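# Place the green block into the blue tray

## Task

Get the green block into the blue tray; the task fails if the robot topples over or is left leaning.

## Robot and tools

Robot: a Rainbow Robotics RB-Y1 in a physics simulation. It has a two-wheel drive base with two rear casters, a folding leg and torso, a head with head_camera, and two 7-joint arms (left and right), each with a parallel gripper and a wrist camera (left_wrist_camera, right_wrist_camera). The wrist camera cases stick out sideways and can strike things. The base is 0.58 m wide, extends 0.10 m in front of the drive axle and 0.57 m behind it, and sweeps a 0.58 m radius circle when spinning in place. It cannot move sideways.

Frames: the base frame has its origin on the floor between the drive wheels, x forward, y left, z up, in metres. The chest, left_hand and right_hand readings are in this frame. A hand point sits between the finger pads, 0.03 m back from the fingertips. The fingers point along the hand's -z axis and close along its x axis. The printed hand position can be off, more so at full reach or under load. base_odometry is relative to where the base began, heading in rad with left positive (-3.142 to 3.142). It counts wheel turns, so slipping looks like travel and bumps can turn the robot unseen.

move: one action per call. Each call must have one of these: base and/or joints (plus optional min_time_s or contact_limits); target alone or with min_time_s; or contact_limits alone. An empty call just reports state and images.
- base: {"x_m_s", "turn_rad_s", "for_s"}, velocities in the base frame held for for_s seconds, then braking. x_m_s is forward speed, 0.005 to 1.5 either sign, or 0. turn_rad_s is counter-clockwise (left) rate, 0.02 to 1.509 either sign, or 0. for_s is 0.1 to 5. Distance is roughly speed times for_s. Acceleration is 0.4 m/s² (turns 0.5 rad/s²), so short commands go less far. Combining both velocities gives a curved path.
- joints: absolute angle targets by name, in rad (grippers in m of pad opening, 0 to 0.1). Main ranges: torso_squat_rad 0 to 1.2 (lowers the chest); torso_shift_rad -0.3 to 0.6 (hips forward); torso_pitch_rad -0.2 to 1.4 (bow forward); torso_yaw_rad -1.5 to 1.5 (left positive; raise both arms outward 0.2 rad or more first). Combined torso limits: squat+shift<=1.52; squat-shift+pitch<=1.57; shift+0.5pitch-0.4squat<=0.7; shift+0.3pitch-0.5squat<=0.39. Shoulder pitch ±2.356 (negative swings the arm forward and up). left_shoulder_roll 0 to 3.141 and right_shoulder_roll -3.141 to 0 (outward). Shoulder yaw ±2.094. Elbow -2.617 to 0.01 (negative bends). Forearm roll ±3.141. Wrist pitch -1.57 to 1.919. Hand roll ±2.705. head_pan_rad ±0.523 (left positive). head_tilt_rad -0.35 to 1.57 (down positive).
- target: an absolute pose for one hand: side "left" or "right"; x, y, z in m in the base frame (-3 to 3); quat_wxyz in the same form the hand lines print. It is solved once into joint angles, so the hand travels on an arc. Break long moves into short steps. Another move cannot be running when you send it.
- min_time_s: 0.1 to 8, the shortest duration for arm, head and torso motions.
- contact_limits: gripper current cap in mA, 200 to 672.5 (default 672.5). It stays until changed; lower values grip more gently.
- cameras: a list of names or ["all"]. blocking: true by default, waits for rest; false returns after about 0.5 s.

wait(seconds 0 to 10) lets time pass and returns state. stop brakes all running motions. zoom_image(camera, region [x0,y0,x1,y1] in pixels, at most 504 square) enlarges the latest image. finished_scene ends the scene for good. The block must stay in the tray without the robot's help.

Grasping: command an opening at least 0.005 m narrower than the block. The pads then squeeze it, and the gripper reports "off_target" or "done"; both are fine. Each arm carries up to 3 kg.

Results: the "move" line says done or the worst status word. Hand status: "reached" (within 10 mm and 2°), "short" with the remaining error, or "refused" with a reason. Joint words: off_target (stopped away from its target, may still push), time_out, contact_stop (torso only), limit_stop_at_<name> (built-in guard, including own-body guards), not_followed (an arm collision check withheld the command), torque_fault (10 s full stop), limit_stop_at_motor_heat (overheating stop). Once a refusal or an unrequested stop appears, the remaining move, wait and finished_scene calls in that reply are skipped. on_its_own lists things nobody commanded. motor_effort gives wheel effort in %; at rest it is normally under 30, and higher usually means pushing on something. lidar_m gives 12 distances from 30° sectors, starting straight ahead and going counter-clockwise, seen 0.23 m above the floor. Readings also include joint torques, external torques, wrist force and torque (uncalibrated), and motor temperatures.

Avoid: tipping or leaning the robot. Fast bowing or squatting with arms out ahead, carrying a load, or braking hard while driving can all do this. Do not drive into furniture: the wheels keep pushing, motors cut out, and the robot may tip. Keep the arms from hitting or squeezing each other; about 0.5 rad of outward shoulder roll helps. Do not drop the block from a height, slam into fixed objects, or push anything out of the work area. Avoid long stretched-arm holds, which heat the motors. The scene clock keeps running while you think.

Each tool is called after "Request:" as name(argument=value, ...) on one line, values as JSON.

## Session

Request:
move(joints={"head_tilt_rad":0.6}, cameras=["all"])

Scene clock: 0.73 s.
Joint torques (N m): left_arm=[-1.62 0.81 -0.25 -0.85 0.21 -0.46 -0.11] | right_arm=[-1.3 0.13 0 -0.05 0.06 -0.56 0.07]
External joint torques (N m): left_arm=[0.63 -0.09 -0.33 0.54 0.2 0.13 -0.1] | right_arm=[-0.05 1.03 0.04 0.14 0.03 -0.18 0.06]
Motor temperatures (°C): left_arm=[41 34 30 38 37 35 36] | right_arm=[39 40 28 31 40 39 39]
Wrist force (N): left_arm=[1.9 1.7 -3.7] | right_arm=[0.0 1.0 -6.1]
Wrist torque (N m): left_arm=[-0.11 0.34 0.27] | right_arm=[-0.09 0.03 -0.06]
Wrist force, peak (N): left_arm=[2.0 1.9 -4.0] | right_arm=[0.3 1.1 -6.3]
move: done
base_odometry: x=+0.000 y=+0.000 heading=+0.000
lidar_m: 2.62 2.75 2.37 2.41 2.94 2.63 2.65 2.09 1.41 1.41 2.25 2.51
base_status: not commanded
joint_positions: torso_squat_rad=+0.350 torso_shift_rad=+0.000 torso_pitch_rad=+0.000 torso_yaw_rad=+0.000 left_shoulder_pitch_rad=+0.030 left_shoulder_roll_rad=+0.020 left_shoulder_yaw_rad=+0.037 left_elbow_rad=-0.264 left_forearm_roll_rad=+0.030 left_wrist_pitch_rad=-0.006 left_hand_roll_rad=+0.032 left_gripper_m=+0.099 right_shoulder_pitch_rad=+0.024 right_shoulder_roll_rad=-0.015 right_shoulder_yaw_rad=+0.007 right_elbow_rad=-0.152 right_forearm_roll_rad=+0.000 right_wrist_pitch_rad=-0.031 right_hand_roll_rad=+0.023 right_gripper_m=+0.100 head_pan_rad=+0.000 head_tilt_rad=+0.600
joint_status: all done
wheel_motors_off: 0
motor_effort: left_wheel=+0(2) right_wheel=+0(0)
chest: x=-0.2280 y=-0.0008 z=+1.2475 quat_wxyz=(+1.000, +0.000, +0.000, +0.000) (m; base frame)
left_hand: x=-0.1202 y=+0.2412 z=+0.5712 quat_wxyz=(+0.991, +0.010, -0.121, +0.053) (m; base frame)
right_hand: x=-0.1642 y=-0.2317 z=+0.5653 quat_wxyz=(+0.997, -0.008, -0.080, +0.011) (m; base frame)
pictures: head_camera, left_wrist_camera, right_wrist_camera

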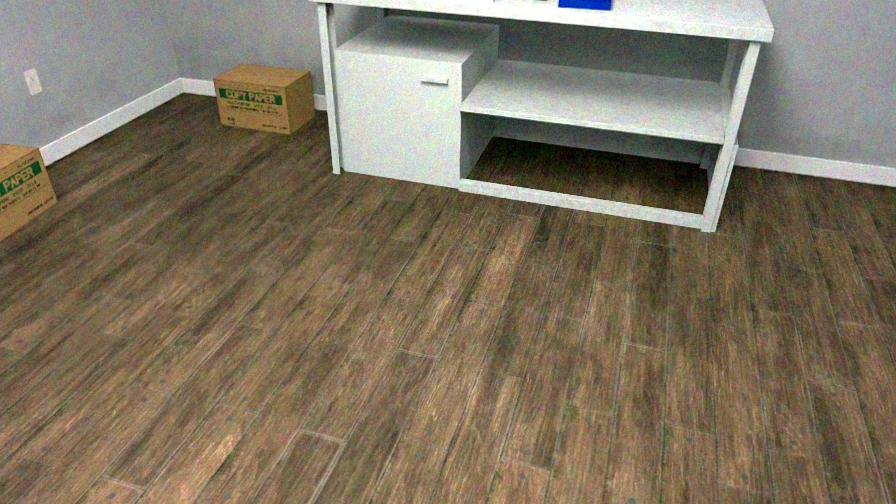

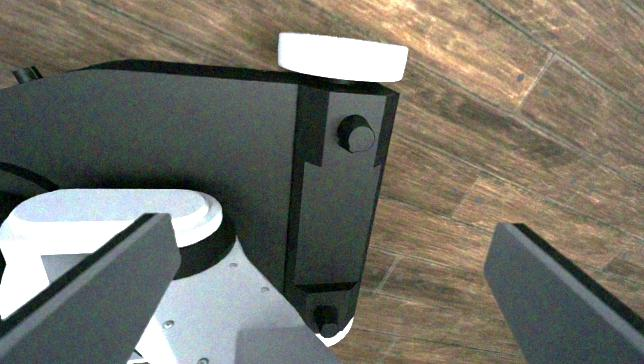

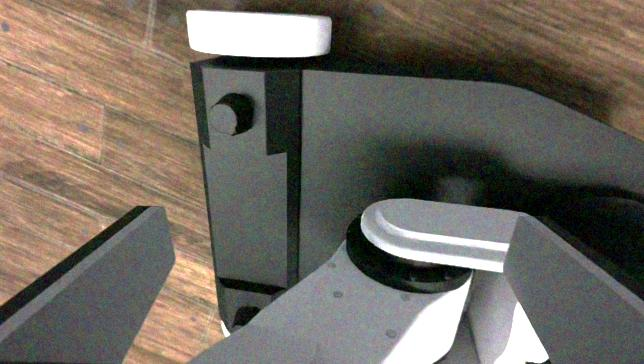

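Request:
move(joints={"head_tilt_rad":0.3}, cameras=["head_camera"])

Request:
zoom_image(camera="head_camera", region=[300, 100, 780, 370])

Scene clock: 4.63 s.
Joint torques (N m): left_arm=[-1.9 0.8 -0.27 -0.9 0.15 -0.55 0.02] | right_arm=[-1.66 -0.35 0.1 0 0.38 -0.61 0.01]
External joint torques (N m): left_arm=[0.35 -0.1 -0.35 0.49 0.15 0.04 0.04] | right_arm=[-0.42 0.54 0.14 0.18 0.35 -0.23 0]
Wrist force (N): left_arm=[1.8 1.9 -3.6] | right_arm=[0.3 1.2 -6.0]
Wrist torque (N m): left_arm=[-0.13 0.35 0.28] | right_arm=[-0.12 0.11 -0.05]
Wrist force, peak (N): left_arm=[2.1 1.9 -4.0] | right_arm=[0.2 1.0 -6.5]
move: done
base_odometry: x=+0.000 y=+0.000 heading=+0.000
lidar_m: 2.63 2.75 2.38 2.43 2.95 2.64 2.65 2.11 1.40 1.40 2.23 2.52
base_status: not commanded
joint_positions: torso_squat_rad=+0.350 torso_shift_rad=+0.000 torso_pitch_rad=+0.000 torso_yaw_rad=+0.000 left_shoulder_pitch_rad=+0.030 left_shoulder_roll_rad=+0.020 left_shoulder_yaw_rad=+0.037 left_elbow_rad=-0.264 left_forearm_roll_rad=+0.030 left_wrist_pitch_rad=-0.006 left_hand_roll_rad=+0.032 left_gripper_m=+0.099 right_shoulder_pitch_rad=+0.024 right_shoulder_roll_rad=-0.015 right_shoulder_yaw_rad=+0.007 right_elbow_rad=-0.152 right_forearm_roll_rad=+0.000 right_wrist_pitch_rad=-0.031 right_hand_roll_rad=+0.023 right_gripper_m=+0.100 head_pan_rad=+0.000 head_tilt_rad=+0.300
joint_status: all done
wheel_motors_off: 0
motor_effort: left_wheel=+2(2) right_wheel=+0(0)
chest: x=-0.2280 y=-0.0008 z=+1.2475 quat_wxyz=(+1.000, +0.000, +0.000, +0.000) (m; base frame)
left_hand: x=-0.1202 y=+0.2412 z=+0.5712 quat_wxyz=(+0.991, +0.010, -0.121, +0.053) (m; base frame)
right_hand: x=-0.1642 y=-0.2317 z=+0.5653 quat_wxyz=(+0.997, -0.008, -0.080, +0.011) (m; base frame)
pictures: head_camera

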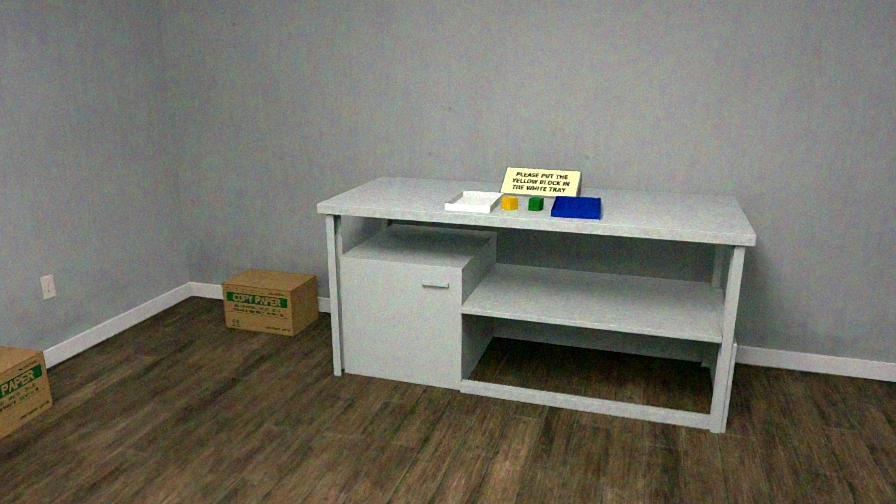

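Scaled by 1.050 from the camera's 896x504 image, which has a finer 1280x720 frame.

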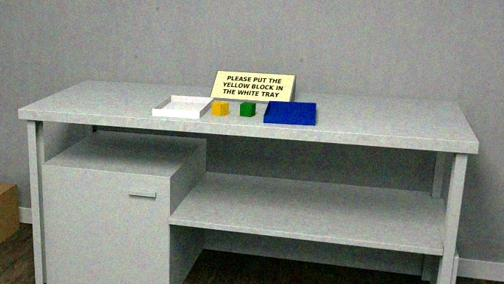

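Request:
move(base={"turn_rad_s":-0.1,"for_s":0.7})

Request:
move(base={"x_m_s":0.4,"for_s":4.1}, joints={"head_tilt_rad":0.5})

Request:
move(base={"turn_rad_s":-0.2,"for_s":1.05}, cameras=["head_camera"])

Scene clock: 14.50 s.
Joint torques (N m): left_arm=[-1.74 0.95 0.15 -0.82 0.28 -0.48 -0.02] | right_arm=[-1.17 -0.16 0.16 0.23 0.18 -0.47 -0.01]
External joint torques (N m): left_arm=[0.5 0.06 0.07 0.56 0.27 0.1 -0.01] | right_arm=[0.07 0.73 0.2 0.41 0.15 -0.09 -0.01]
Wrist force (N): left_arm=[1.9 1.8 -3.7] | right_arm=[0.6 0.5 -5.9]
Wrist torque (N m): left_arm=[-0.11 0.35 0.27] | right_arm=[-0.03 0.15 -0.04]
Wrist force, peak (N): left_arm=[1.8 2.0 -4.1] | right_arm=[0.5 1.5 -6.4]
move: done
base_odometry: x=+0.000 y=+0.000 heading=-0.069
lidar_m: 2.63 2.76 2.38 2.44 3.06 2.64 2.63 2.18 1.41 1.39 2.14 2.50
base_status: done (sent for 0.7 of 0.7 s)
joint_positions: torso_squat_rad=+0.350 torso_shift_rad=+0.000 torso_pitch_rad=+0.000 torso_yaw_rad=+0.000 left_shoulder_pitch_rad=+0.030 left_shoulder_roll_rad=+0.020 left_shoulder_yaw_rad=+0.037 left_elbow_rad=-0.264 left_forearm_roll_rad=+0.030 left_wrist_pitch_rad=-0.006 left_hand_roll_rad=+0.032 left_gripper_m=+0.099 right_shoulder_pitch_rad=+0.024 right_shoulder_roll_rad=-0.015 right_shoulder_yaw_rad=+0.007 right_elbow_rad=-0.152 right_forearm_roll_rad=+0.000 right_wrist_pitch_rad=-0.031 right_hand_roll_rad=+0.023 right_gripper_m=+0.100 head_pan_rad=+0.000 head_tilt_rad=+0.300
joint_status: not commanded
wheel_motors_off: 0
motor_effort: left_wheel=+9(18) right_wheel=-1(22)
chest: x=-0.2280 y=-0.0008 z=+1.2475 quat_wxyz=(+1.000, +0.000, +0.000, +0.000) (m; base frame)
left_hand: x=-0.1202 y=+0.2412 z=+0.5712 quat_wxyz=(+0.991, +0.010, -0.121, +0.053) (m; base frame)
right_hand: x=-0.1642 y=-0.2317 z=+0.5653 quat_wxyz=(+0.997, -0.008, -0.080, +0.011) (m; base frame)
pictures: none

Scene clock: 20.13 s.
Joint torques (N m): left_arm=[-1.24 0.83 -0.07 -1.03 0.25 -0.46 -0.07] | right_arm=[-1.14 -0.48 0.52 -0.01 0.12 -0.56 0.09]
External joint torques (N m): left_arm=[1 -0.07 -0.15 0.36 0.25 0.12 -0.06] | right_arm=[0.1 0.42 0.56 0.17 0.08 -0.18 0.08]
Wrist force (N): left_arm=[1.9 1.9 -3.8] | right_arm=[0.1 1.4 -6.1]
Wrist torque (N m): left_arm=[-0.13 0.35 0.27] | right_arm=[-0.15 0.08 -0.04]
Wrist force, peak (N): left_arm=[2.4 1.9 -4.1] | right_arm=[0.0 0.8 -6.5]
move: done
base_odometry: x=+1.636 y=-0.113 heading=-0.069
lidar_m: 0.97 1.07 1.98 1.96 2.39 4.21 4.23 2.18 2.27 2.27 1.19 1.58
base_status: done (sent for 4.1 of 4.1 s)
joint_positions: torso_squat_rad=+0.350 torso_shift_rad=+0.000 torso_pitch_rad=+0.000 torso_yaw_rad=+0.000 left_shoulder_pitch_rad=+0.030 left_shoulder_roll_rad=+0.020 left_shoulder_yaw_rad=+0.037 left_elbow_rad=-0.264 left_forearm_roll_rad=+0.030 left_wrist_pitch_rad=-0.006 left_hand_roll_rad=+0.032 left_gripper_m=+0.099 right_shoulder_pitch_rad=+0.024 right_shoulder_roll_rad=-0.015 right_shoulder_yaw_rad=+0.007 right_elbow_rad=-0.152 right_forearm_roll_rad=+0.000 right_wrist_pitch_rad=-0.031 right_hand_roll_rad=+0.023 right_gripper_m=+0.100 head_pan_rad=+0.000 head_tilt_rad=+0.500
joint_status: all done
wheel_motors_off: 0
motor_effort: left_wheel=+2(26) right_wheel=-3(21)
chest: x=-0.2280 y=-0.0008 z=+1.2475 quat_wxyz=(+1.000, +0.000, +0.000, +0.000) (m; base frame)
left_hand: x=-0.1201 y=+0.2412 z=+0.5712 quat_wxyz=(+0.991, +0.010, -0.121, +0.053) (m; base frame)
right_hand: x=-0.1642 y=-0.2317 z=+0.5653 quat_wxyz=(+0.997, -0.008, -0.080, +0.011) (m; base frame)
pictures: none

Scene clock: 22.03 s.
Joint torques (N m): left_arm=[-1.39 0.73 -0.12 -1.07 0.21 -0.57 -0.1] | right_arm=[-0.99 -0.38 0.08 0.15 0.33 -0.7 -0.04]
External joint torques (N m): left_arm=[0.85 -0.16 -0.2 0.31 0.2 0.02 -0.09] | right_arm=[0.26 0.52 0.12 0.34 0.3 -0.32 -0.05]
Wrist force (N): left_arm=[1.8 2.0 -3.6] | right_arm=[-0.1 1.1 -5.3]
Wrist torque (N m): left_arm=[-0.13 0.35 0.27] | right_arm=[-0.12 0.05 -0.04]
Wrist force, peak (N): left_arm=[2.0 1.9 -4.0] | right_arm=[-0.2 1.4 -6.3]
move: done
base_odometry: x=+1.636 y=-0.113 heading=-0.282
lidar_m: 0.97 0.98 1.85 1.97 2.07 3.50 4.21 3.13 2.19 2.26 1.21 1.20
base_status: done (sent for 1.07 of 1.07 s)
joint_positions: torso_squat_rad=+0.350 torso_shift_rad=+0.000 torso_pitch_rad=+0.000 torso_yaw_rad=+0.000 left_shoulder_pitch_rad=+0.030 left_shoulder_roll_rad=+0.020 left_shoulder_yaw_rad=+0.037 left_elbow_rad=-0.264 left_forearm_roll_rad=+0.030 left_wrist_pitch_rad=-0.006 left_hand_roll_rad=+0.032 left_gripper_m=+0.099 right_shoulder_pitch_rad=+0.024 right_shoulder_roll_rad=-0.015 right_shoulder_yaw_rad=+0.007 right_elbow_rad=-0.152 right_forearm_roll_rad=+0.000 right_wrist_pitch_rad=-0.031 right_hand_roll_rad=+0.023 right_gripper_m=+0.100 head_pan_rad=+0.000 head_tilt_rad=+0.500
joint_status: not commanded
wheel_motors_off: 0
motor_effort: left_wheel=-2(22) right_wheel=-8(34)
chest: x=-0.2280 y=-0.0008 z=+1.2475 quat_wxyz=(+1.000, +0.000, +0.000, +0.000) (m; base frame)
left_hand: x=-0.1202 y=+0.2412 z=+0.5712 quat_wxyz=(+0.991, +0.010, -0.121, +0.053) (m; base frame)
right_hand: x=-0.1642 y=-0.2317 z=+0.5653 quat_wxyz=(+0.997, -0.008, -0.080, +0.011) (m; base frame)
pictures: head_camera

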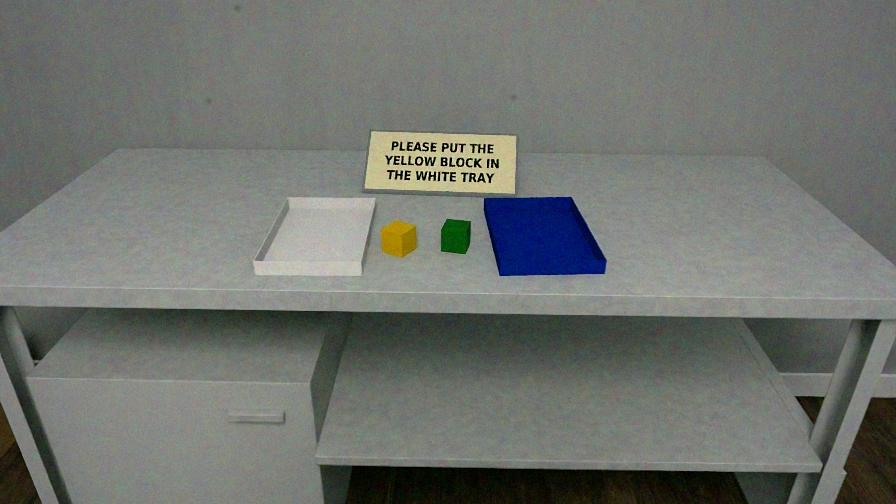

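Request:
move(joints={"torso_pitch_rad":0.7,"torso_shift_rad":0.15,"head_tilt_rad":0.3,"left_shoulder_roll_rad":0.2}, min_time_s=2.5)

Request:
move(target={"side":"right","x":0.42,"y":-0.1,"z":1.02,"quat_wxyz":[1,0,0,0]}, cameras=["head_camera"])

Scene clock: 36.73 s.
Joint torques (N m): left_arm=[16.33 5.58 0.61 6.93 0.29 0.99 0.03] | right_arm=[15.72 -0.54 0.01 7.29 0.06 0.78 -0.15]
External joint torques (N m): left_arm=[-0.54 0.87 -0.08 1.08 0.28 0.21 0.01] | right_arm=[-1.61 0.29 0.34 0.52 0.2 -0.2 -0.13]
Wrist force (N): left_arm=[6.2 0.5 -3.1] | right_arm=[4.0 0.9 -4.9]
Wrist torque (N m): left_arm=[-0.01 0.59 0.21] | right_arm=[-0.11 0.30 -0.07]
Wrist force, peak (N): left_arm=[6.4 0.4 -3.3] | right_arm=[4.3 1.4 -5.2]
move: done
base_odometry: x=+1.636 y=-0.113 heading=-0.282
lidar_m: 0.98 0.97 1.85 1.96 2.08 3.51 4.21 3.13 2.18 2.28 1.21 1.19
base_status: not commanded
joint_positions: torso_squat_rad=+0.350 torso_shift_rad=+0.150 torso_pitch_rad=+0.700 torso_yaw_rad=+0.000 left_shoulder_pitch_rad=+0.030 left_shoulder_roll_rad=+0.200 left_shoulder_yaw_rad=+0.037 left_elbow_rad=-0.264 left_forearm_roll_rad=+0.030 left_wrist_pitch_rad=-0.006 left_hand_roll_rad=+0.032 left_gripper_m=+0.099 right_shoulder_pitch_rad=+0.024 right_shoulder_roll_rad=-0.015 right_shoulder_yaw_rad=+0.007 right_elbow_rad=-0.152 right_forearm_roll_rad=+0.000 right_wrist_pitch_rad=-0.031 right_hand_roll_rad=+0.023 right_gripper_m=+0.100 head_pan_rad=+0.000 head_tilt_rad=+0.300
joint_status: all done
wheel_motors_off: 0
motor_effort: left_wheel=-2(3) right_wheel=-10(10)
chest: x=+0.0696 y=-0.0007 z=+1.1673 quat_wxyz=(+0.939, +0.000, +0.343, +0.000) (m; base frame)
left_hand: x=-0.2744 y=+0.3753 z=+0.5935 quat_wxyz=(+0.969, +0.106, +0.221, +0.003) (m; base frame)
right_hand: x=-0.3210 y=-0.2318 z=+0.6045 quat_wxyz=(+0.964, -0.004, +0.267, +0.014) (m; base frame)
pictures: none

Scene clock: 37.03 s.
Joint torques (N m): left_arm=[16.4 5.77 0.63 6.79 0.16 0.85 -0.06] | right_arm=[16.25 -0.32 0.07 7.26 -0.02 0.72 -0.04]
External joint torques (N m): left_arm=[-0.47 1.06 -0.05 0.95 0.14 0.07 -0.09] | right_arm=[-1.08 0.51 0.39 0.48 0.12 -0.26 -0.01]
Wrist force (N): left_arm=[6.3 0.4 -3.0] | right_arm=[4.1 1.0 -4.9]
Wrist torque (N m): left_arm=[0.01 0.59 0.21] | right_arm=[-0.13 0.29 -0.07]
Wrist force, peak (N): left_arm=[6.3 0.5 -3.1] | right_arm=[4.2 1.4 -5.1]
move: refused
base_odometry: x=+1.636 y=-0.113 heading=-0.282
lidar_m: 0.97 0.97 1.84 1.98 2.10 3.50 4.22 3.11 2.17 2.27 1.21 1.20
base_status: not commanded
joint_positions: torso_squat_rad=+0.350 torso_shift_rad=+0.150 torso_pitch_rad=+0.700 torso_yaw_rad=+0.000 left_shoulder_pitch_rad=+0.030 left_shoulder_roll_rad=+0.200 left_shoulder_yaw_rad=+0.037 left_elbow_rad=-0.264 left_forearm_roll_rad=+0.030 left_wrist_pitch_rad=-0.006 left_hand_roll_rad=+0.032 left_gripper_m=+0.099 right_shoulder_pitch_rad=+0.024 right_shoulder_roll_rad=-0.015 right_shoulder_yaw_rad=+0.007 right_elbow_rad=-0.152 right_forearm_roll_rad=+0.000 right_wrist_pitch_rad=-0.031 right_hand_roll_rad=+0.023 right_gripper_m=+0.100 head_pan_rad=+0.000 head_tilt_rad=+0.300
joint_status: not commanded
wheel_motors_off: 0
motor_effort: left_wheel=-2(2) right_wheel=-10(10)
chest: x=+0.0696 y=-0.0007 z=+1.1673 quat_wxyz=(+0.939, +0.000, +0.343, +0.000) (m; base frame)
left_hand: x=-0.2744 y=+0.3753 z=+0.5935 quat_wxyz=(+0.969, +0.106, +0.221, +0.003) (m; base frame)
right_hand: x=-0.3210 y=-0.2318 z=+0.6045 quat_wxyz=(+0.964, -0.004, +0.267, +0.014) (m; base frame)
right_hand_status: refused: the posture found for that pose stands 2 mm from the torso (limit 20 mm). Nothing moved. The solve starts from where the arm stands: from another posture it may find a clear one.
pictures: head_camera

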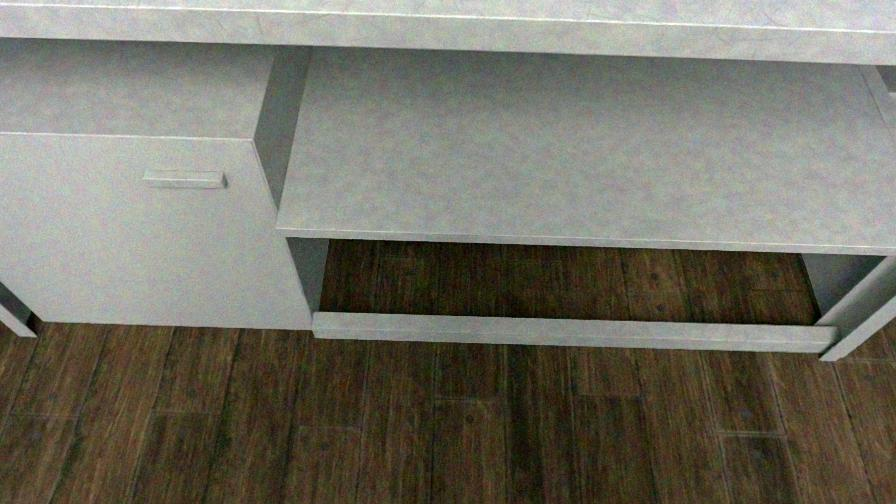

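Request:
move(joints={"right_shoulder_pitch_rad":-1.3,"right_shoulder_roll_rad":-0.4,"right_elbow_rad":-1.3,"right_wrist_pitch_rad":1.7,"head_tilt_rad":-0.1}, min_time_s=2.5)

Request:
move(target={"side":"right","x":0.42,"y":-0.1,"z":1.0,"quat_wxyz":[1,0,0,0]}, cameras=["all"])

Scene clock: 43.63 s.
Joint torques (N m): left_arm=[16.62 5.66 0.61 6.83 0.22 0.87 -0.03] | right_arm=[-18.8 -6.51 -2.33 -9.51 1.08 -0.54 0.17]
External joint torques (N m): left_arm=[-0.26 0.95 -0.08 0.98 0.21 0.09 -0.06] | right_arm=[1.14 1.23 0.17 -0.88 0.24 -0.15 0.17]
Wrist force (N): left_arm=[6.1 0.5 -3.2] | right_arm=[-0.1 3.4 -5.1]
Wrist torque (N m): left_arm=[0.00 0.57 0.21] | right_arm=[-0.27 -0.02 -0.11]
Wrist force, peak (N): left_arm=[6.5 0.4 -3.2] | right_arm=[4.5 0.8 -5.6]
move: done
base_odometry: x=+1.636 y=-0.113 heading=-0.282
lidar_m: 0.98 0.98 1.85 1.97 2.10 3.49 4.22 3.12 2.18 2.27 1.20 1.18
base_status: not commanded
joint_positions: torso_squat_rad=+0.350 torso_shift_rad=+0.150 torso_pitch_rad=+0.700 torso_yaw_rad=+0.000 left_shoulder_pitch_rad=+0.030 left_shoulder_roll_rad=+0.200 left_shoulder_yaw_rad=+0.037 left_elbow_rad=-0.264 left_forearm_roll_rad=+0.030 left_wrist_pitch_rad=-0.006 left_hand_roll_rad=+0.032 left_gripper_m=+0.099 right_shoulder_pitch_rad=-1.300 right_shoulder_roll_rad=-0.400 right_shoulder_yaw_rad=+0.007 right_elbow_rad=-1.300 right_forearm_roll_rad=+0.000 right_wrist_pitch_rad=+1.700 right_hand_roll_rad=+0.023 right_gripper_m=+0.100 head_pan_rad=+0.000 head_tilt_rad=-0.100
joint_status: all done
wheel_motors_off: 0
motor_effort: left_wheel=+0(2) right_wheel=-10(10)
chest: x=+0.0696 y=-0.0007 z=+1.1673 quat_wxyz=(+0.939, +0.000, +0.343, +0.000) (m; base frame)
left_hand: x=-0.2744 y=+0.3753 z=+0.5935 quat_wxyz=(+0.969, +0.106, +0.221, +0.003) (m; base frame)
right_hand: x=+0.6060 y=-0.2418 z=+0.8529 quat_wxyz=(+0.976, -0.145, -0.101, +0.127) (m; base frame)
pictures: none

Scene clock: 45.20 s.
Joint torques (N m): left_arm=[16.27 5.02 0.38 6.71 0.24 0.88 -0.2] | right_arm=[-16.62 -5.26 -9.61 -2.32 0.91 -0.25 0.18]
External joint torques (N m): left_arm=[-0.61 0.31 -0.31 0.86 0.22 0.1 -0.23] | right_arm=[0.82 1.42 -0.44 -0.33 0.7 -0.24 0.18]
Wrist force (N): left_arm=[6.3 0.4 -3.2] | right_arm=[1.2 0.8 -6.0]
Wrist torque (N m): left_arm=[0.01 0.59 0.23] | right_arm=[-0.11 0.10 0.06]
Wrist force, peak (N): left_arm=[6.4 0.4 -3.3] | right_arm=[-1.7 3.6 -7.1]
move: done
base_odometry: x=+1.636 y=-0.113 heading=-0.282
lidar_m: 0.99 0.96 1.84 1.97 2.09 3.50 4.20 3.12 2.18 2.27 1.23 1.20
base_status: not commanded
joint_positions: torso_squat_rad=+0.350 torso_shift_rad=+0.150 torso_pitch_rad=+0.700 torso_yaw_rad=+0.000 left_shoulder_pitch_rad=+0.030 left_shoulder_roll_rad=+0.200 left_shoulder_yaw_rad=+0.037 left_elbow_rad=-0.264 left_forearm_roll_rad=+0.030 left_wrist_pitch_rad=-0.006 left_hand_roll_rad=+0.032 left_gripper_m=+0.099 right_shoulder_pitch_rad=-1.670 right_shoulder_roll_rad=-0.962 right_shoulder_yaw_rad=+0.734 right_elbow_rad=-2.089 right_forearm_roll_rad=-1.388 right_wrist_pitch_rad=+1.919 right_hand_roll_rad=-1.449 right_gripper_m=+0.100 head_pan_rad=+0.000 head_tilt_rad=-0.100
joint_status: all done
wheel_motors_off: 0
motor_effort: left_wheel=-1(2) right_wheel=-9(10)
chest: x=+0.0696 y=-0.0008 z=+1.1674 quat_wxyz=(+0.939, +0.000, +0.343, +0.000) (m; base frame)
left_hand: x=-0.2744 y=+0.3754 z=+0.5935 quat_wxyz=(+0.969, +0.106, +0.221, +0.003) (m; base frame)
right_hand: x=+0.4202 y=-0.1006 z=+1.0003 quat_wxyz=(+1.000, +0.002, -0.002, -0.001) (m; base frame)
right_hand_status: reached (checked arc, planned for 1.1 s): 1 mm and 0.3 deg off.
pictures: head_camera, left_wrist_camera, right_wrist_camera

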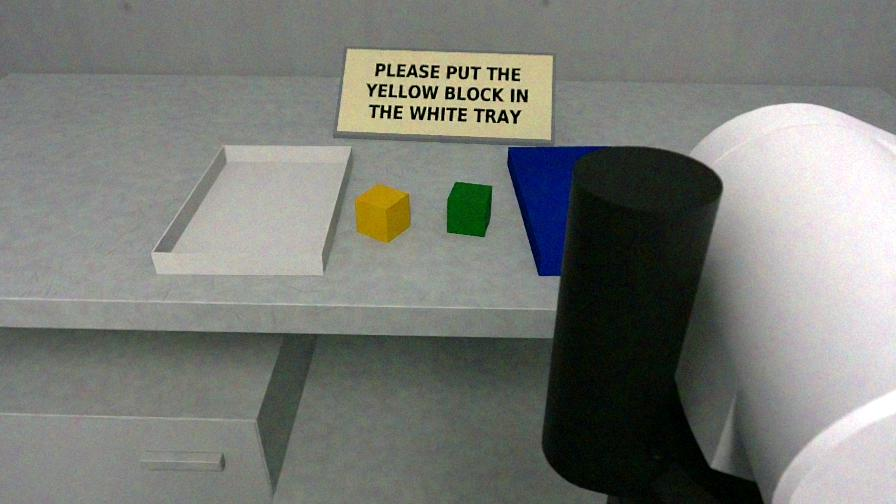

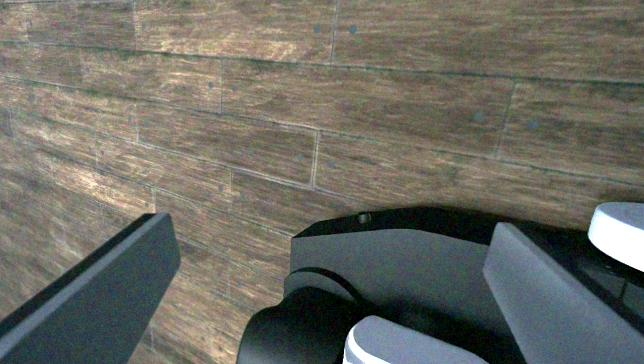

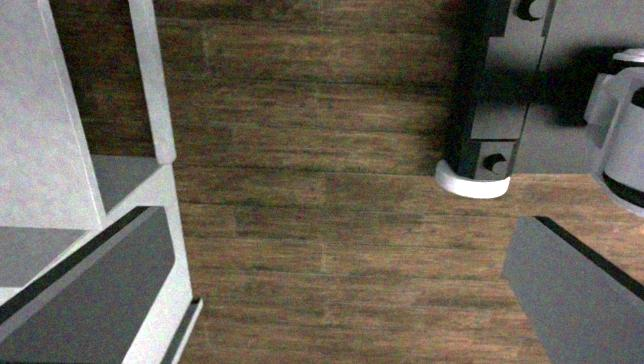

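Request:
move(base={"x_m_s":0.25,"for_s":2.64})

Request:
move(target={"side":"right","x":0.475,"y":-0.034,"z":0.97,"quat_wxyz":[1,0,0,0]}, cameras=["head_camera","right_wrist_camera"])

Scene clock: 53.23 s.
Joint torques (N m): left_arm=[17.17 5.23 0.55 6.85 0.22 0.94 0.02] | right_arm=[-15.97 -4.86 -10.07 -2.2 0.61 -0.64 0.4]
External joint torques (N m): left_arm=[0.3 0.52 -0.14 1 0.2 0.16 -0.01] | right_arm=[1.47 1.82 -0.91 -0.2 0.4 -0.64 0.4]
Wrist force (N): left_arm=[6.3 0.3 -3.2] | right_arm=[0.9 1.0 -5.6]
Wrist torque (N m): left_arm=[0.03 0.60 0.22] | right_arm=[-0.13 0.07 0.07]
Wrist force, peak (N): left_arm=[6.7 0.7 -3.0] | right_arm=[0.8 1.0 -6.5]
move: done
base_odometry: x=+2.269 y=-0.297 heading=-0.282
lidar_m: 0.90 0.38 0.40 2.02 2.06 3.27 4.87 2.63 2.37 0.87 0.87 0.94
base_status: done (sent for 2.63 of 2.63 s)
joint_positions: torso_squat_rad=+0.350 torso_shift_rad=+0.150 torso_pitch_rad=+0.700 torso_yaw_rad=+0.000 left_shoulder_pitch_rad=+0.030 left_shoulder_roll_rad=+0.200 left_shoulder_yaw_rad=+0.037 left_elbow_rad=-0.264 left_forearm_roll_rad=+0.030 left_wrist_pitch_rad=-0.006 left_hand_roll_rad=+0.032 left_gripper_m=+0.099 right_shoulder_pitch_rad=-1.670 right_shoulder_roll_rad=-0.962 right_shoulder_yaw_rad=+0.734 right_elbow_rad=-2.089 right_forearm_roll_rad=-1.388 right_wrist_pitch_rad=+1.919 right_hand_roll_rad=-1.449 right_gripper_m=+0.100 head_pan_rad=+0.000 head_tilt_rad=-0.100
joint_status: not commanded
wheel_motors_off: 0
motor_effort: left_wheel=-1(20) right_wheel=-1(24)
chest: x=+0.0696 y=-0.0008 z=+1.1673 quat_wxyz=(+0.939, +0.000, +0.343, +0.000) (m; base frame)
left_hand: x=-0.2744 y=+0.3754 z=+0.5935 quat_wxyz=(+0.969, +0.106, +0.221, +0.003) (m; base frame)
right_hand: x=+0.4202 y=-0.1006 z=+1.0003 quat_wxyz=(+1.000, +0.002, -0.002, -0.001) (m; base frame)
pictures: none

Scene clock: 54.57 s.
Joint torques (N m): left_arm=[16.45 4.94 1.07 6.58 0.14 0.83 -0.05] | right_arm=[-20.01 -5.05 -9.9 -2.84 0.28 -0.08 0.07]
External joint torques (N m): left_arm=[-0.43 0.23 0.39 0.73 0.12 0.05 -0.08] | right_arm=[1.02 0.34 -0.49 0.38 0.07 -0.08 0.07]
Wrist force (N): left_arm=[6.1 0.6 -3.1] | right_arm=[1.3 1.0 -6.1]
Wrist torque (N m): left_arm=[-0.01 0.56 0.21] | right_arm=[-0.10 0.09 -0.12]
Wrist force, peak (N): left_arm=[6.5 0.5 -3.3] | right_arm=[0.7 1.5 -6.5]
move: done
base_odometry: x=+2.269 y=-0.297 heading=-0.282
lidar_m: 0.90 0.37 0.39 2.01 2.05 3.28 4.87 2.61 2.36 0.85 0.90 0.94
base_status: not commanded
joint_positions: torso_squat_rad=+0.350 torso_shift_rad=+0.150 torso_pitch_rad=+0.700 torso_yaw_rad=+0.000 left_shoulder_pitch_rad=+0.030 left_shoulder_roll_rad=+0.200 left_shoulder_yaw_rad=+0.037 left_elbow_rad=-0.264 left_forearm_roll_rad=+0.030 left_wrist_pitch_rad=-0.006 left_hand_roll_rad=+0.032 left_gripper_m=+0.099 right_shoulder_pitch_rad=-1.787 right_shoulder_roll_rad=-0.712 right_shoulder_yaw_rad=+0.853 right_elbow_rad=-1.686 right_forearm_roll_rad=-1.228 right_wrist_pitch_rad=+1.854 right_hand_roll_rad=-1.301 right_gripper_m=+0.100 head_pan_rad=+0.000 head_tilt_rad=-0.100
joint_status: all done
wheel_motors_off: 0
motor_effort: left_wheel=+0(2) right_wheel=+0(1)
chest: x=+0.0696 y=-0.0007 z=+1.1673 quat_wxyz=(+0.939, +0.000, +0.343, +0.000) (m; base frame)
left_hand: x=-0.2744 y=+0.3754 z=+0.5935 quat_wxyz=(+0.969, +0.106, +0.221, +0.003) (m; base frame)
right_hand: x=+0.4747 y=-0.0340 z=+0.9701 quat_wxyz=(+1.000, +0.000, -0.001, +0.000) (m; base frame)
right_hand_status: reached (checked arc, planned for 0.7 s): 0 mm and 0.1 deg off.
pictures: head_camera, right_wrist_camera

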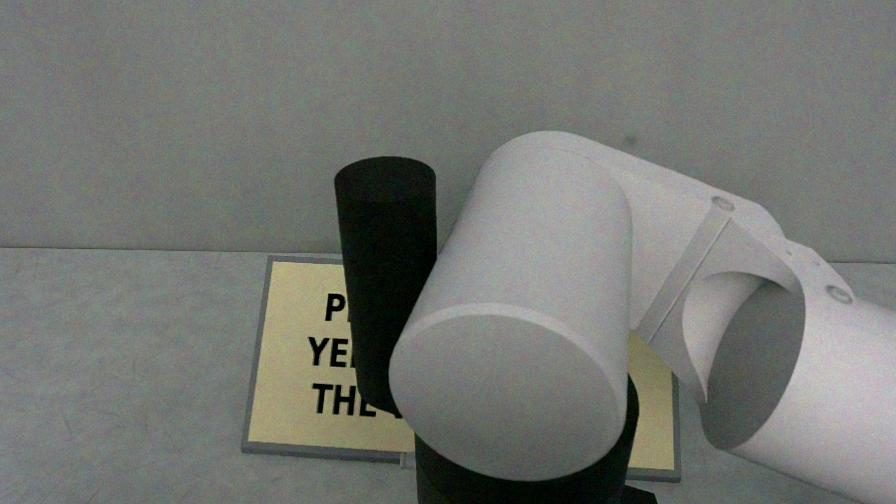

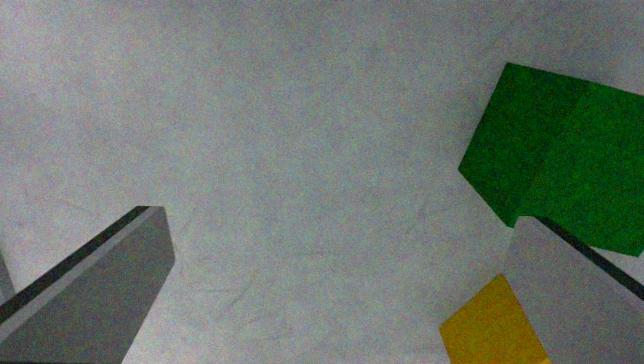

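Request:
move(target={"side":"right","x":0.45,"y":-0.03,"z":1.03,"quat_wxyz":[1,0,0,0]})

Request:
move(base={"x_m_s":-0.2,"for_s":0.5}, cameras=["head_camera","right_wrist_camera"])

Scene clock: 63.93 s.
Joint torques (N m): left_arm=[16.54 4.67 0.4 6.62 0.19 0.89 -0.09] | right_arm=[-18.95 -4.92 -9.7 -2.35 0.76 -0.36 0.23]
External joint torques (N m): left_arm=[-0.33 -0.04 -0.28 0.77 0.18 0.12 -0.11] | right_arm=[1.69 0.5 -0.05 -0.52 0.56 -0.36 0.23]
Wrist force (N): left_arm=[6.5 0.7 -3.2] | right_arm=[1.4 1.1 -6.4]
Wrist torque (N m): left_arm=[-0.03 0.60 0.23] | right_arm=[-0.13 0.13 0.08]
Wrist force, peak (N): left_arm=[6.5 0.7 -3.2] | right_arm=[1.6 0.4 -7.5]
move: done
base_odometry: x=+2.269 y=-0.297 heading=-0.282
lidar_m: 0.88 0.36 0.40 2.02 2.06 3.28 4.87 2.62 2.35 0.87 0.88 0.94
base_status: not commanded
joint_positions: torso_squat_rad=+0.350 torso_shift_rad=+0.150 torso_pitch_rad=+0.700 torso_yaw_rad=+0.000 left_shoulder_pitch_rad=+0.030 left_shoulder_roll_rad=+0.200 left_shoulder_yaw_rad=+0.037 left_elbow_rad=-0.264 left_forearm_roll_rad=+0.030 left_wrist_pitch_rad=-0.006 left_hand_roll_rad=+0.032 left_gripper_m=+0.099 right_shoulder_pitch_rad=-1.927 right_shoulder_roll_rad=-0.761 right_shoulder_yaw_rad=+0.856 right_elbow_rad=-1.788 right_forearm_roll_rad=-1.411 right_wrist_pitch_rad=+1.919 right_hand_roll_rad=-1.448 right_gripper_m=+0.100 head_pan_rad=+0.000 head_tilt_rad=-0.100
joint_status: all done
wheel_motors_off: 0
motor_effort: left_wheel=-1(1) right_wheel=+0(1)
chest: x=+0.0695 y=-0.0007 z=+1.1674 quat_wxyz=(+0.939, +0.000, +0.343, +0.000) (m; base frame)
left_hand: x=-0.2744 y=+0.3754 z=+0.5935 quat_wxyz=(+0.969, +0.106, +0.221, +0.003) (m; base frame)
right_hand: x=+0.4503 y=-0.0298 z=+1.0297 quat_wxyz=(+1.000, +0.000, +0.000, +0.000) (m; base frame)
right_hand_status: reached (checked arc, planned for 0.4 s): 1 mm and 0.1 deg off.
pictures: none

Scene clock: 65.40 s.
Joint torques (N m): left_arm=[16.28 5.16 0.49 6.49 0.16 0.84 -0.05] | right_arm=[-19.2 -5.08 -10.07 -1.64 0.69 -0.32 0.34]
External joint torques (N m): left_arm=[-0.6 0.45 -0.2 0.65 0.15 0.07 -0.08] | right_arm=[1.44 0.34 -0.42 0.19 0.49 -0.32 0.34]
Wrist force (N): left_arm=[6.2 0.4 -3.3] | right_arm=[0.9 0.4 -5.8]
Wrist torque (N m): left_arm=[0.01 0.58 0.22] | right_arm=[-0.06 0.03 0.05]
Wrist force, peak (N): left_arm=[6.7 0.5 -3.0] | right_arm=[1.6 0.8 -6.4]
move: done
base_odometry: x=+2.172 y=-0.269 heading=-0.282
lidar_m: 0.91 0.46 0.53 1.99 2.05 3.20 4.77 2.55 2.35 2.29 0.90 1.05
base_status: done (sent for 0.5 of 0.5 s)
joint_positions: torso_squat_rad=+0.350 torso_shift_rad=+0.150 torso_pitch_rad=+0.700 torso_yaw_rad=+0.000 left_shoulder_pitch_rad=+0.030 left_shoulder_roll_rad=+0.200 left_shoulder_yaw_rad=+0.037 left_elbow_rad=-0.264 left_forearm_roll_rad=+0.030 left_wrist_pitch_rad=-0.006 left_hand_roll_rad=+0.032 left_gripper_m=+0.099 right_shoulder_pitch_rad=-1.926 right_shoulder_roll_rad=-0.761 right_shoulder_yaw_rad=+0.856 right_elbow_rad=-1.789 right_forearm_roll_rad=-1.411 right_wrist_pitch_rad=+1.919 right_hand_roll_rad=-1.448 right_gripper_m=+0.100 head_pan_rad=+0.000 head_tilt_rad=-0.100
joint_status: not commanded
wheel_motors_off: 0
motor_effort: left_wheel=-1(14) right_wheel=+3(20)
chest: x=+0.0695 y=-0.0007 z=+1.1674 quat_wxyz=(+0.939, +0.000, +0.343, +0.000) (m; base frame)
left_hand: x=-0.2745 y=+0.3754 z=+0.5936 quat_wxyz=(+0.969, +0.106, +0.221, +0.003) (m; base frame)
right_hand: x=+0.4503 y=-0.0298 z=+1.0296 quat_wxyz=(+1.000, +0.000, +0.000, +0.000) (m; base frame)
pictures: head_camera, right_wrist_camera

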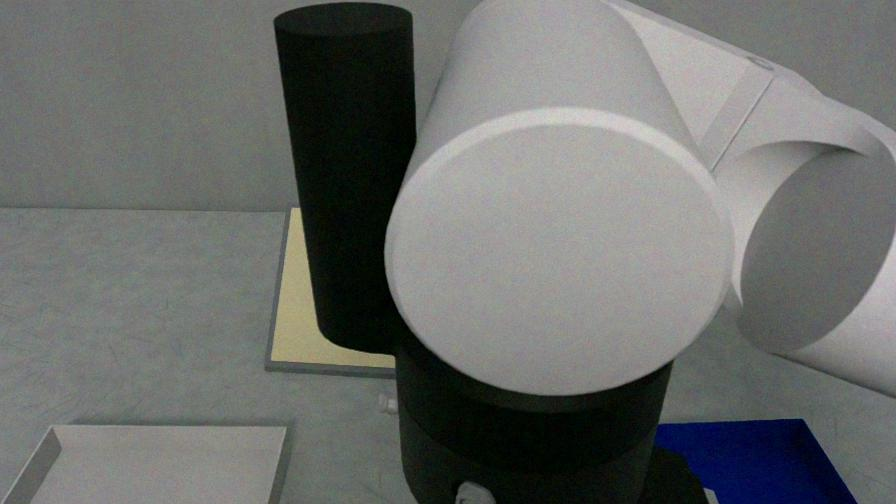

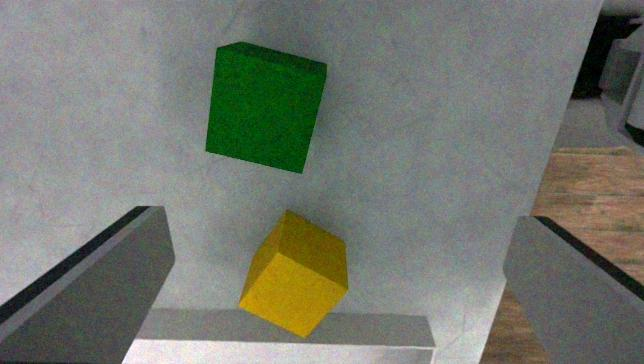

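Request:
move(target={"side":"right","x":0.477,"y":-0.044,"z":0.97,"quat_wxyz":[0.9945,0,0,-0.1048]}, cameras=["right_wrist_camera"])

Scene clock: 70.73 s.
Joint torques (N m): left_arm=[16.18 4.92 0.26 6.55 0.22 0.8 -0.14] | right_arm=[-21.01 -4.99 -10.73 -3.08 0.33 -0.23 -0.09]
External joint torques (N m): left_arm=[-0.69 0.21 -0.42 0.71 0.21 0.02 -0.16] | right_arm=[-0.08 0.81 -1 -0.34 0.12 -0.23 -0.09]
Wrist force (N): left_arm=[6.3 0.5 -3.1] | right_arm=[0.6 0.6 -6.1]
Wrist torque (N m): left_arm=[0.00 0.58 0.21] | right_arm=[-0.05 0.04 0.10]
Wrist force, peak (N): left_arm=[6.6 0.4 -3.1] | right_arm=[2.5 -0.2 -7.3]
move: done
base_odometry: x=+2.172 y=-0.269 heading=-0.282
lidar_m: 0.89 0.47 0.53 2.01 2.05 3.19 4.77 2.53 2.37 2.30 0.89 1.05
base_status: not commanded
joint_positions: torso_squat_rad=+0.350 torso_shift_rad=+0.150 torso_pitch_rad=+0.700 torso_yaw_rad=+0.000 left_shoulder_pitch_rad=+0.030 left_shoulder_roll_rad=+0.200 left_shoulder_yaw_rad=+0.037 left_elbow_rad=-0.264 left_forearm_roll_rad=+0.030 left_wrist_pitch_rad=-0.006 left_hand_roll_rad=+0.032 left_gripper_m=+0.099 right_shoulder_pitch_rad=-1.816 right_shoulder_roll_rad=-0.775 right_shoulder_yaw_rad=+0.909 right_elbow_rad=-1.702 right_forearm_roll_rad=-1.283 right_wrist_pitch_rad=+1.802 right_hand_roll_rad=-1.514 right_gripper_m=+0.100 head_pan_rad=+0.000 head_tilt_rad=-0.100
joint_status: all done
wheel_motors_off: 0
motor_effort: left_wheel=-2(3) right_wheel=+2(3)
chest: x=+0.0696 y=-0.0008 z=+1.1674 quat_wxyz=(+0.939, +0.000, +0.343, +0.000) (m; base frame)
left_hand: x=-0.2745 y=+0.3754 z=+0.5936 quat_wxyz=(+0.969, +0.106, +0.221, +0.003) (m; base frame)
right_hand: x=+0.4766 y=-0.0445 z=+0.9701 quat_wxyz=(+0.994, +0.000, +0.000, -0.105) (m; base frame)
right_hand_status: reached (checked arc, planned for 0.4 s): 1 mm and 0.1 deg off.
pictures: right_wrist_camera

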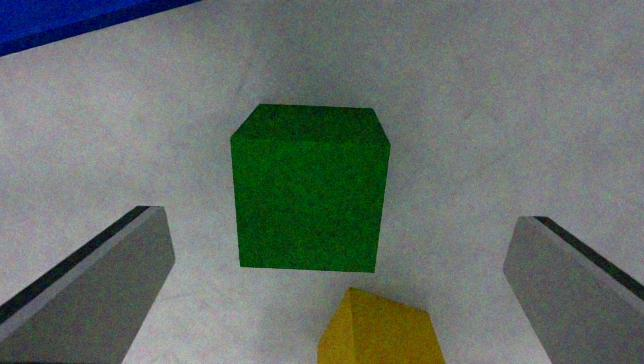

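Request:
move(target={"side":"right","x":0.48,"y":-0.042,"z":0.905,"quat_wxyz":[0.9945,0,0,-0.1048]}, min_time_s=1)

Request:
move(joints={"right_gripper_m":0.035}, cameras=["right_wrist_camera"])

Request:
move(target={"side":"right","x":0.47,"y":-0.06,"z":1.03,"quat_wxyz":[1,0,0,0]}, min_time_s=1, cameras=["head_camera","right_wrist_camera"])

Scene clock: 75.30 s.
Joint torques (N m): left_arm=[16.58 5.11 0.51 6.6 0.19 0.88 -0.04] | right_arm=[-18.68 -3.98 -8.85 -2.93 0.65 -0.14 0.21]
External joint torques (N m): left_arm=[-0.3 0.4 -0.18 0.75 0.18 0.1 -0.06] | right_arm=[2.05 1.54 0.67 0.61 0.43 -0.13 0.2]
Wrist force (N): left_arm=[6.4 0.5 -3.2] | right_arm=[1.1 1.0 -6.0]
Wrist torque (N m): left_arm=[0.01 0.61 0.21] | right_arm=[-0.11 0.11 -0.12]
Wrist force, peak (N): left_arm=[6.5 0.4 -3.2] | right_arm=[1.2 1.3 -6.6]
move: done
base_odometry: x=+2.172 y=-0.269 heading=-0.282
lidar_m: 0.90 0.46 0.55 1.99 2.06 3.20 4.77 2.54 2.36 2.29 0.89 1.05
base_status: not commanded
joint_positions: torso_squat_rad=+0.350 torso_shift_rad=+0.150 torso_pitch_rad=+0.700 torso_yaw_rad=+0.000 left_shoulder_pitch_rad=+0.030 left_shoulder_roll_rad=+0.200 left_shoulder_yaw_rad=+0.037 left_elbow_rad=-0.264 left_forearm_roll_rad=+0.030 left_wrist_pitch_rad=-0.006 left_hand_roll_rad=+0.032 left_gripper_m=+0.099 right_shoulder_pitch_rad=-1.719 right_shoulder_roll_rad=-0.734 right_shoulder_yaw_rad=+0.983 right_elbow_rad=-1.628 right_forearm_roll_rad=-1.167 right_wrist_pitch_rad=+1.673 right_hand_roll_rad=-1.460 right_gripper_m=+0.100 head_pan_rad=+0.000 head_tilt_rad=-0.100
joint_status: all done
wheel_motors_off: 0
motor_effort: left_wheel=-2(3) right_wheel=+2(3)
chest: x=+0.0696 y=-0.0008 z=+1.1674 quat_wxyz=(+0.939, +0.000, +0.343, +0.000) (m; base frame)
left_hand: x=-0.2745 y=+0.3754 z=+0.5936 quat_wxyz=(+0.969, +0.106, +0.221, +0.003) (m; base frame)
right_hand: x=+0.4796 y=-0.0425 z=+0.9056 quat_wxyz=(+0.994, +0.000, -0.001, -0.105) (m; base frame)
right_hand_status: reached (checked arc, planned for 1.0 s): 1 mm and 0.1 deg off.
pictures: none

Scene clock: 76.57 s.
Joint torques (N m): left_arm=[16.79 4.63 0.6 6.56 0.15 0.9 0.04] | right_arm=[-18.26 -3.81 -9.28 -2.9 0.6 -0.13 0.21]
External joint torques (N m): left_arm=[-0.09 -0.08 -0.09 0.71 0.13 0.12 0.02] | right_arm=[2.48 1.71 0.24 0.64 0.39 -0.13 0.21]
Wrist force (N): left_arm=[6.3 0.6 -3.0] | right_arm=[0.6 1.1 -5.7]
Wrist torque (N m): left_arm=[-0.01 0.58 0.21] | right_arm=[-0.14 -0.01 -0.12]
Wrist force, peak (N): left_arm=[6.4 0.5 -3.4] | right_arm=[1.4 0.9 -6.9]
move: off_target
base_odometry: x=+2.172 y=-0.269 heading=-0.282
lidar_m: 0.91 0.44 0.54 1.99 2.03 3.19 4.77 2.54 2.35 2.29 0.88 1.05
base_status: not commanded
joint_positions: torso_squat_rad=+0.350 torso_shift_rad=+0.150 torso_pitch_rad=+0.700 torso_yaw_rad=+0.000 left_shoulder_pitch_rad=+0.030 left_shoulder_roll_rad=+0.200 left_shoulder_yaw_rad=+0.037 left_elbow_rad=-0.264 left_forearm_roll_rad=+0.030 left_wrist_pitch_rad=-0.006 left_hand_roll_rad=+0.032 left_gripper_m=+0.099 right_shoulder_pitch_rad=-1.719 right_shoulder_roll_rad=-0.734 right_shoulder_yaw_rad=+0.983 right_elbow_rad=-1.628 right_forearm_roll_rad=-1.167 right_wrist_pitch_rad=+1.673 right_hand_roll_rad=-1.460 right_gripper_m=+0.049 head_pan_rad=+0.000 head_tilt_rad=-0.100
joint_status: right_gripper_m off_target (ended at +0.049, target +0.035)
wheel_motors_off: 0
motor_effort: left_wheel=-2(3) right_wheel=+3(3)
chest: x=+0.0696 y=-0.0008 z=+1.1674 quat_wxyz=(+0.939, +0.000, +0.343, +0.000) (m; base frame)
left_hand: x=-0.2745 y=+0.3754 z=+0.5936 quat_wxyz=(+0.969, +0.106, +0.221, +0.003) (m; base frame)
right_hand: x=+0.4796 y=-0.0425 z=+0.9056 quat_wxyz=(+0.994, +0.000, -0.001, -0.105) (m; base frame)
pictures: right_wrist_camera

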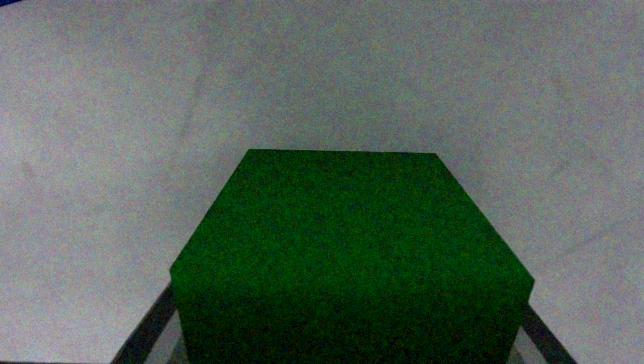

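Scene clock: 77.90 s.
Joint torques (N m): left_arm=[16.74 5 0.77 6.55 0.23 0.81 -0.08] | right_arm=[-20.68 -5.53 -10.81 -2.82 0.46 -0.36 0.36]
External joint torques (N m): left_arm=[-0.14 0.29 0.08 0.7 0.22 0.03 -0.1] | right_arm=[-0.01 0.61 -1.09 -1.05 0.25 -0.35 0.36]
Wrist force (N): left_arm=[6.3 0.2 -3.1] | right_arm=[0.8 0.9 -6.4]
Wrist torque (N m): left_arm=[0.03 0.58 0.23] | right_arm=[-0.12 0.05 -0.14]
Wrist force, peak (N): left_arm=[6.4 0.3 -3.4] | right_arm=[1.3 1.5 -7.8]
move: done
base_odometry: x=+2.172 y=-0.269 heading=-0.282
lidar_m: 0.89 0.45 0.56 2.01 2.06 3.20 4.76 2.54 2.35 2.30 0.90 1.04
base_status: not commanded
joint_positions: torso_squat_rad=+0.350 torso_shift_rad=+0.150 torso_pitch_rad=+0.700 torso_yaw_rad=+0.000 left_shoulder_pitch_rad=+0.030 left_shoulder_roll_rad=+0.200 left_shoulder_yaw_rad=+0.037 left_elbow_rad=-0.264 left_forearm_roll_rad=+0.030 left_wrist_pitch_rad=-0.006 left_hand_roll_rad=+0.032 left_gripper_m=+0.099 right_shoulder_pitch_rad=-1.902 right_shoulder_roll_rad=-0.845 right_shoulder_yaw_rad=+0.836 right_elbow_rad=-1.768 right_forearm_roll_rad=-1.417 right_wrist_pitch_rad=+1.906 right_hand_roll_rad=-1.345 right_gripper_m=+0.049 head_pan_rad=+0.000 head_tilt_rad=-0.100
joint_status: all done
wheel_motors_off: 0
motor_effort: left_wheel=-2(3) right_wheel=+2(3)
chest: x=+0.0696 y=-0.0008 z=+1.1674 quat_wxyz=(+0.939, +0.000, +0.343, +0.000) (m; base frame)
left_hand: x=-0.2745 y=+0.3754 z=+0.5936 quat_wxyz=(+0.969, +0.106, +0.221, +0.003) (m; base frame)
right_hand: x=+0.4701 y=-0.0600 z=+1.0297 quat_wxyz=(+1.000, +0.000, +0.000, +0.000) (m; base frame)
right_hand_status: reached (checked arc, planned for 1.0 s): 0 mm and 0.0 deg off.
pictures: head_camera, right_wrist_camera

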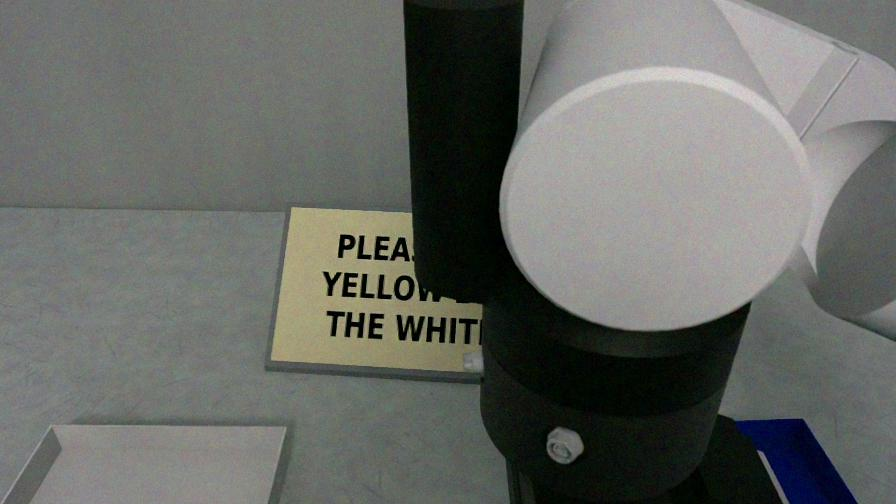

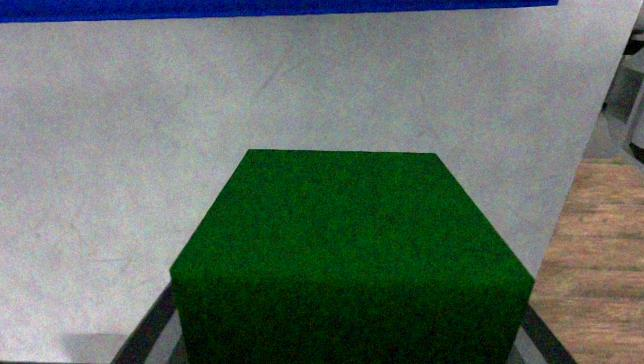

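Request:
move(target={"side":"right","x":0.5,"y":-0.215,"z":1.03,"quat_wxyz":[1,0,0,0]}, min_time_s=1.2, cameras=["head_camera","right_wrist_camera"])

Scene clock: 83.23 s.
Joint torques (N m): left_arm=[16.53 4.83 0.62 6.75 0.26 0.78 0.06] | right_arm=[-16.29 -8.93 -11.56 -2.07 0.42 -0.11 -0.02]
External joint torques (N m): left_arm=[-0.35 0.12 -0.07 0.9 0.24 0.01 0.03] | right_arm=[1.21 1.22 -1.38 -1.26 0.19 -0.1 -0.02]
Wrist force (N): left_arm=[6.1 0.4 -3.1] | right_arm=[1.2 0.6 -6.6]
Wrist torque (N m): left_arm=[0.02 0.57 0.23] | right_arm=[-0.07 0.06 -0.15]
Wrist force, peak (N): left_arm=[6.6 0.6 -3.2] | right_arm=[0.6 1.5 -7.5]
move: done
base_odometry: x=+2.172 y=-0.269 heading=-0.282
lidar_m: 0.90 0.44 0.54 1.99 2.05 3.21 4.77 2.55 2.36 2.31 0.90 1.05
base_status: not commanded
joint_positions: torso_squat_rad=+0.350 torso_shift_rad=+0.150 torso_pitch_rad=+0.700 torso_yaw_rad=+0.000 left_shoulder_pitch_rad=+0.030 left_shoulder_roll_rad=+0.200 left_shoulder_yaw_rad=+0.037 left_elbow_rad=-0.264 left_forearm_roll_rad=+0.030 left_wrist_pitch_rad=-0.006 left_hand_roll_rad=+0.032 left_gripper_m=+0.099 right_shoulder_pitch_rad=-1.722 right_shoulder_roll_rad=-1.291 right_shoulder_yaw_rad=+0.747 right_elbow_rad=-1.796 right_forearm_roll_rad=-1.516 right_wrist_pitch_rad=+1.789 right_hand_roll_rad=-0.958 right_gripper_m=+0.049 head_pan_rad=+0.000 head_tilt_rad=-0.100
joint_status: all done
wheel_motors_off: 0
motor_effort: left_wheel=-2(3) right_wheel=+2(3)
chest: x=+0.0696 y=-0.0008 z=+1.1674 quat_wxyz=(+0.939, +0.000, +0.343, +0.000) (m; base frame)
left_hand: x=-0.2745 y=+0.3754 z=+0.5936 quat_wxyz=(+0.969, +0.106, +0.221, +0.003) (m; base frame)
right_hand: x=+0.5001 y=-0.2151 z=+1.0300 quat_wxyz=(+1.000, +0.000, +0.000, +0.000) (m; base frame)
right_hand_status: reached (checked arc, planned for 1.2 s): 0 mm and 0.0 deg off.
pictures: head_camera, right_wrist_camera

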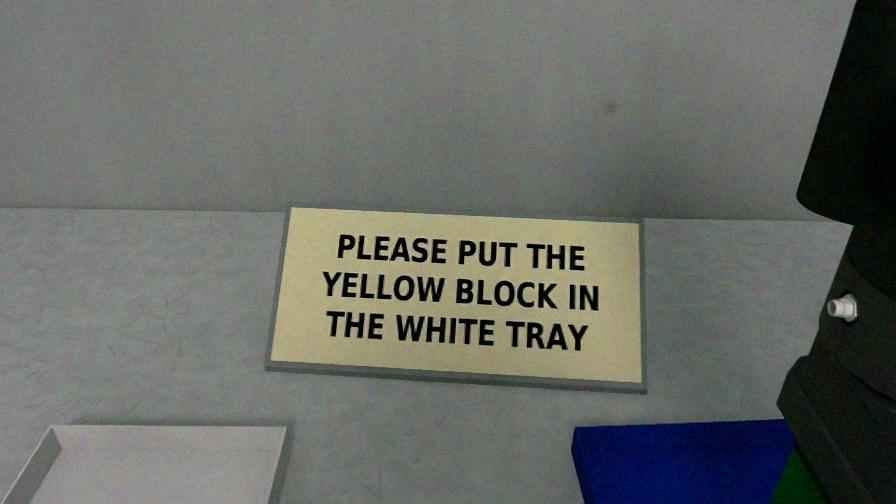

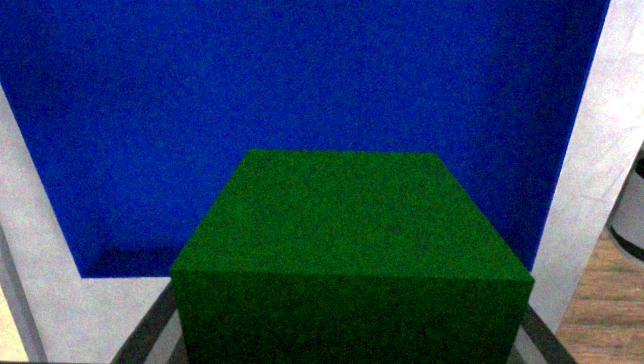

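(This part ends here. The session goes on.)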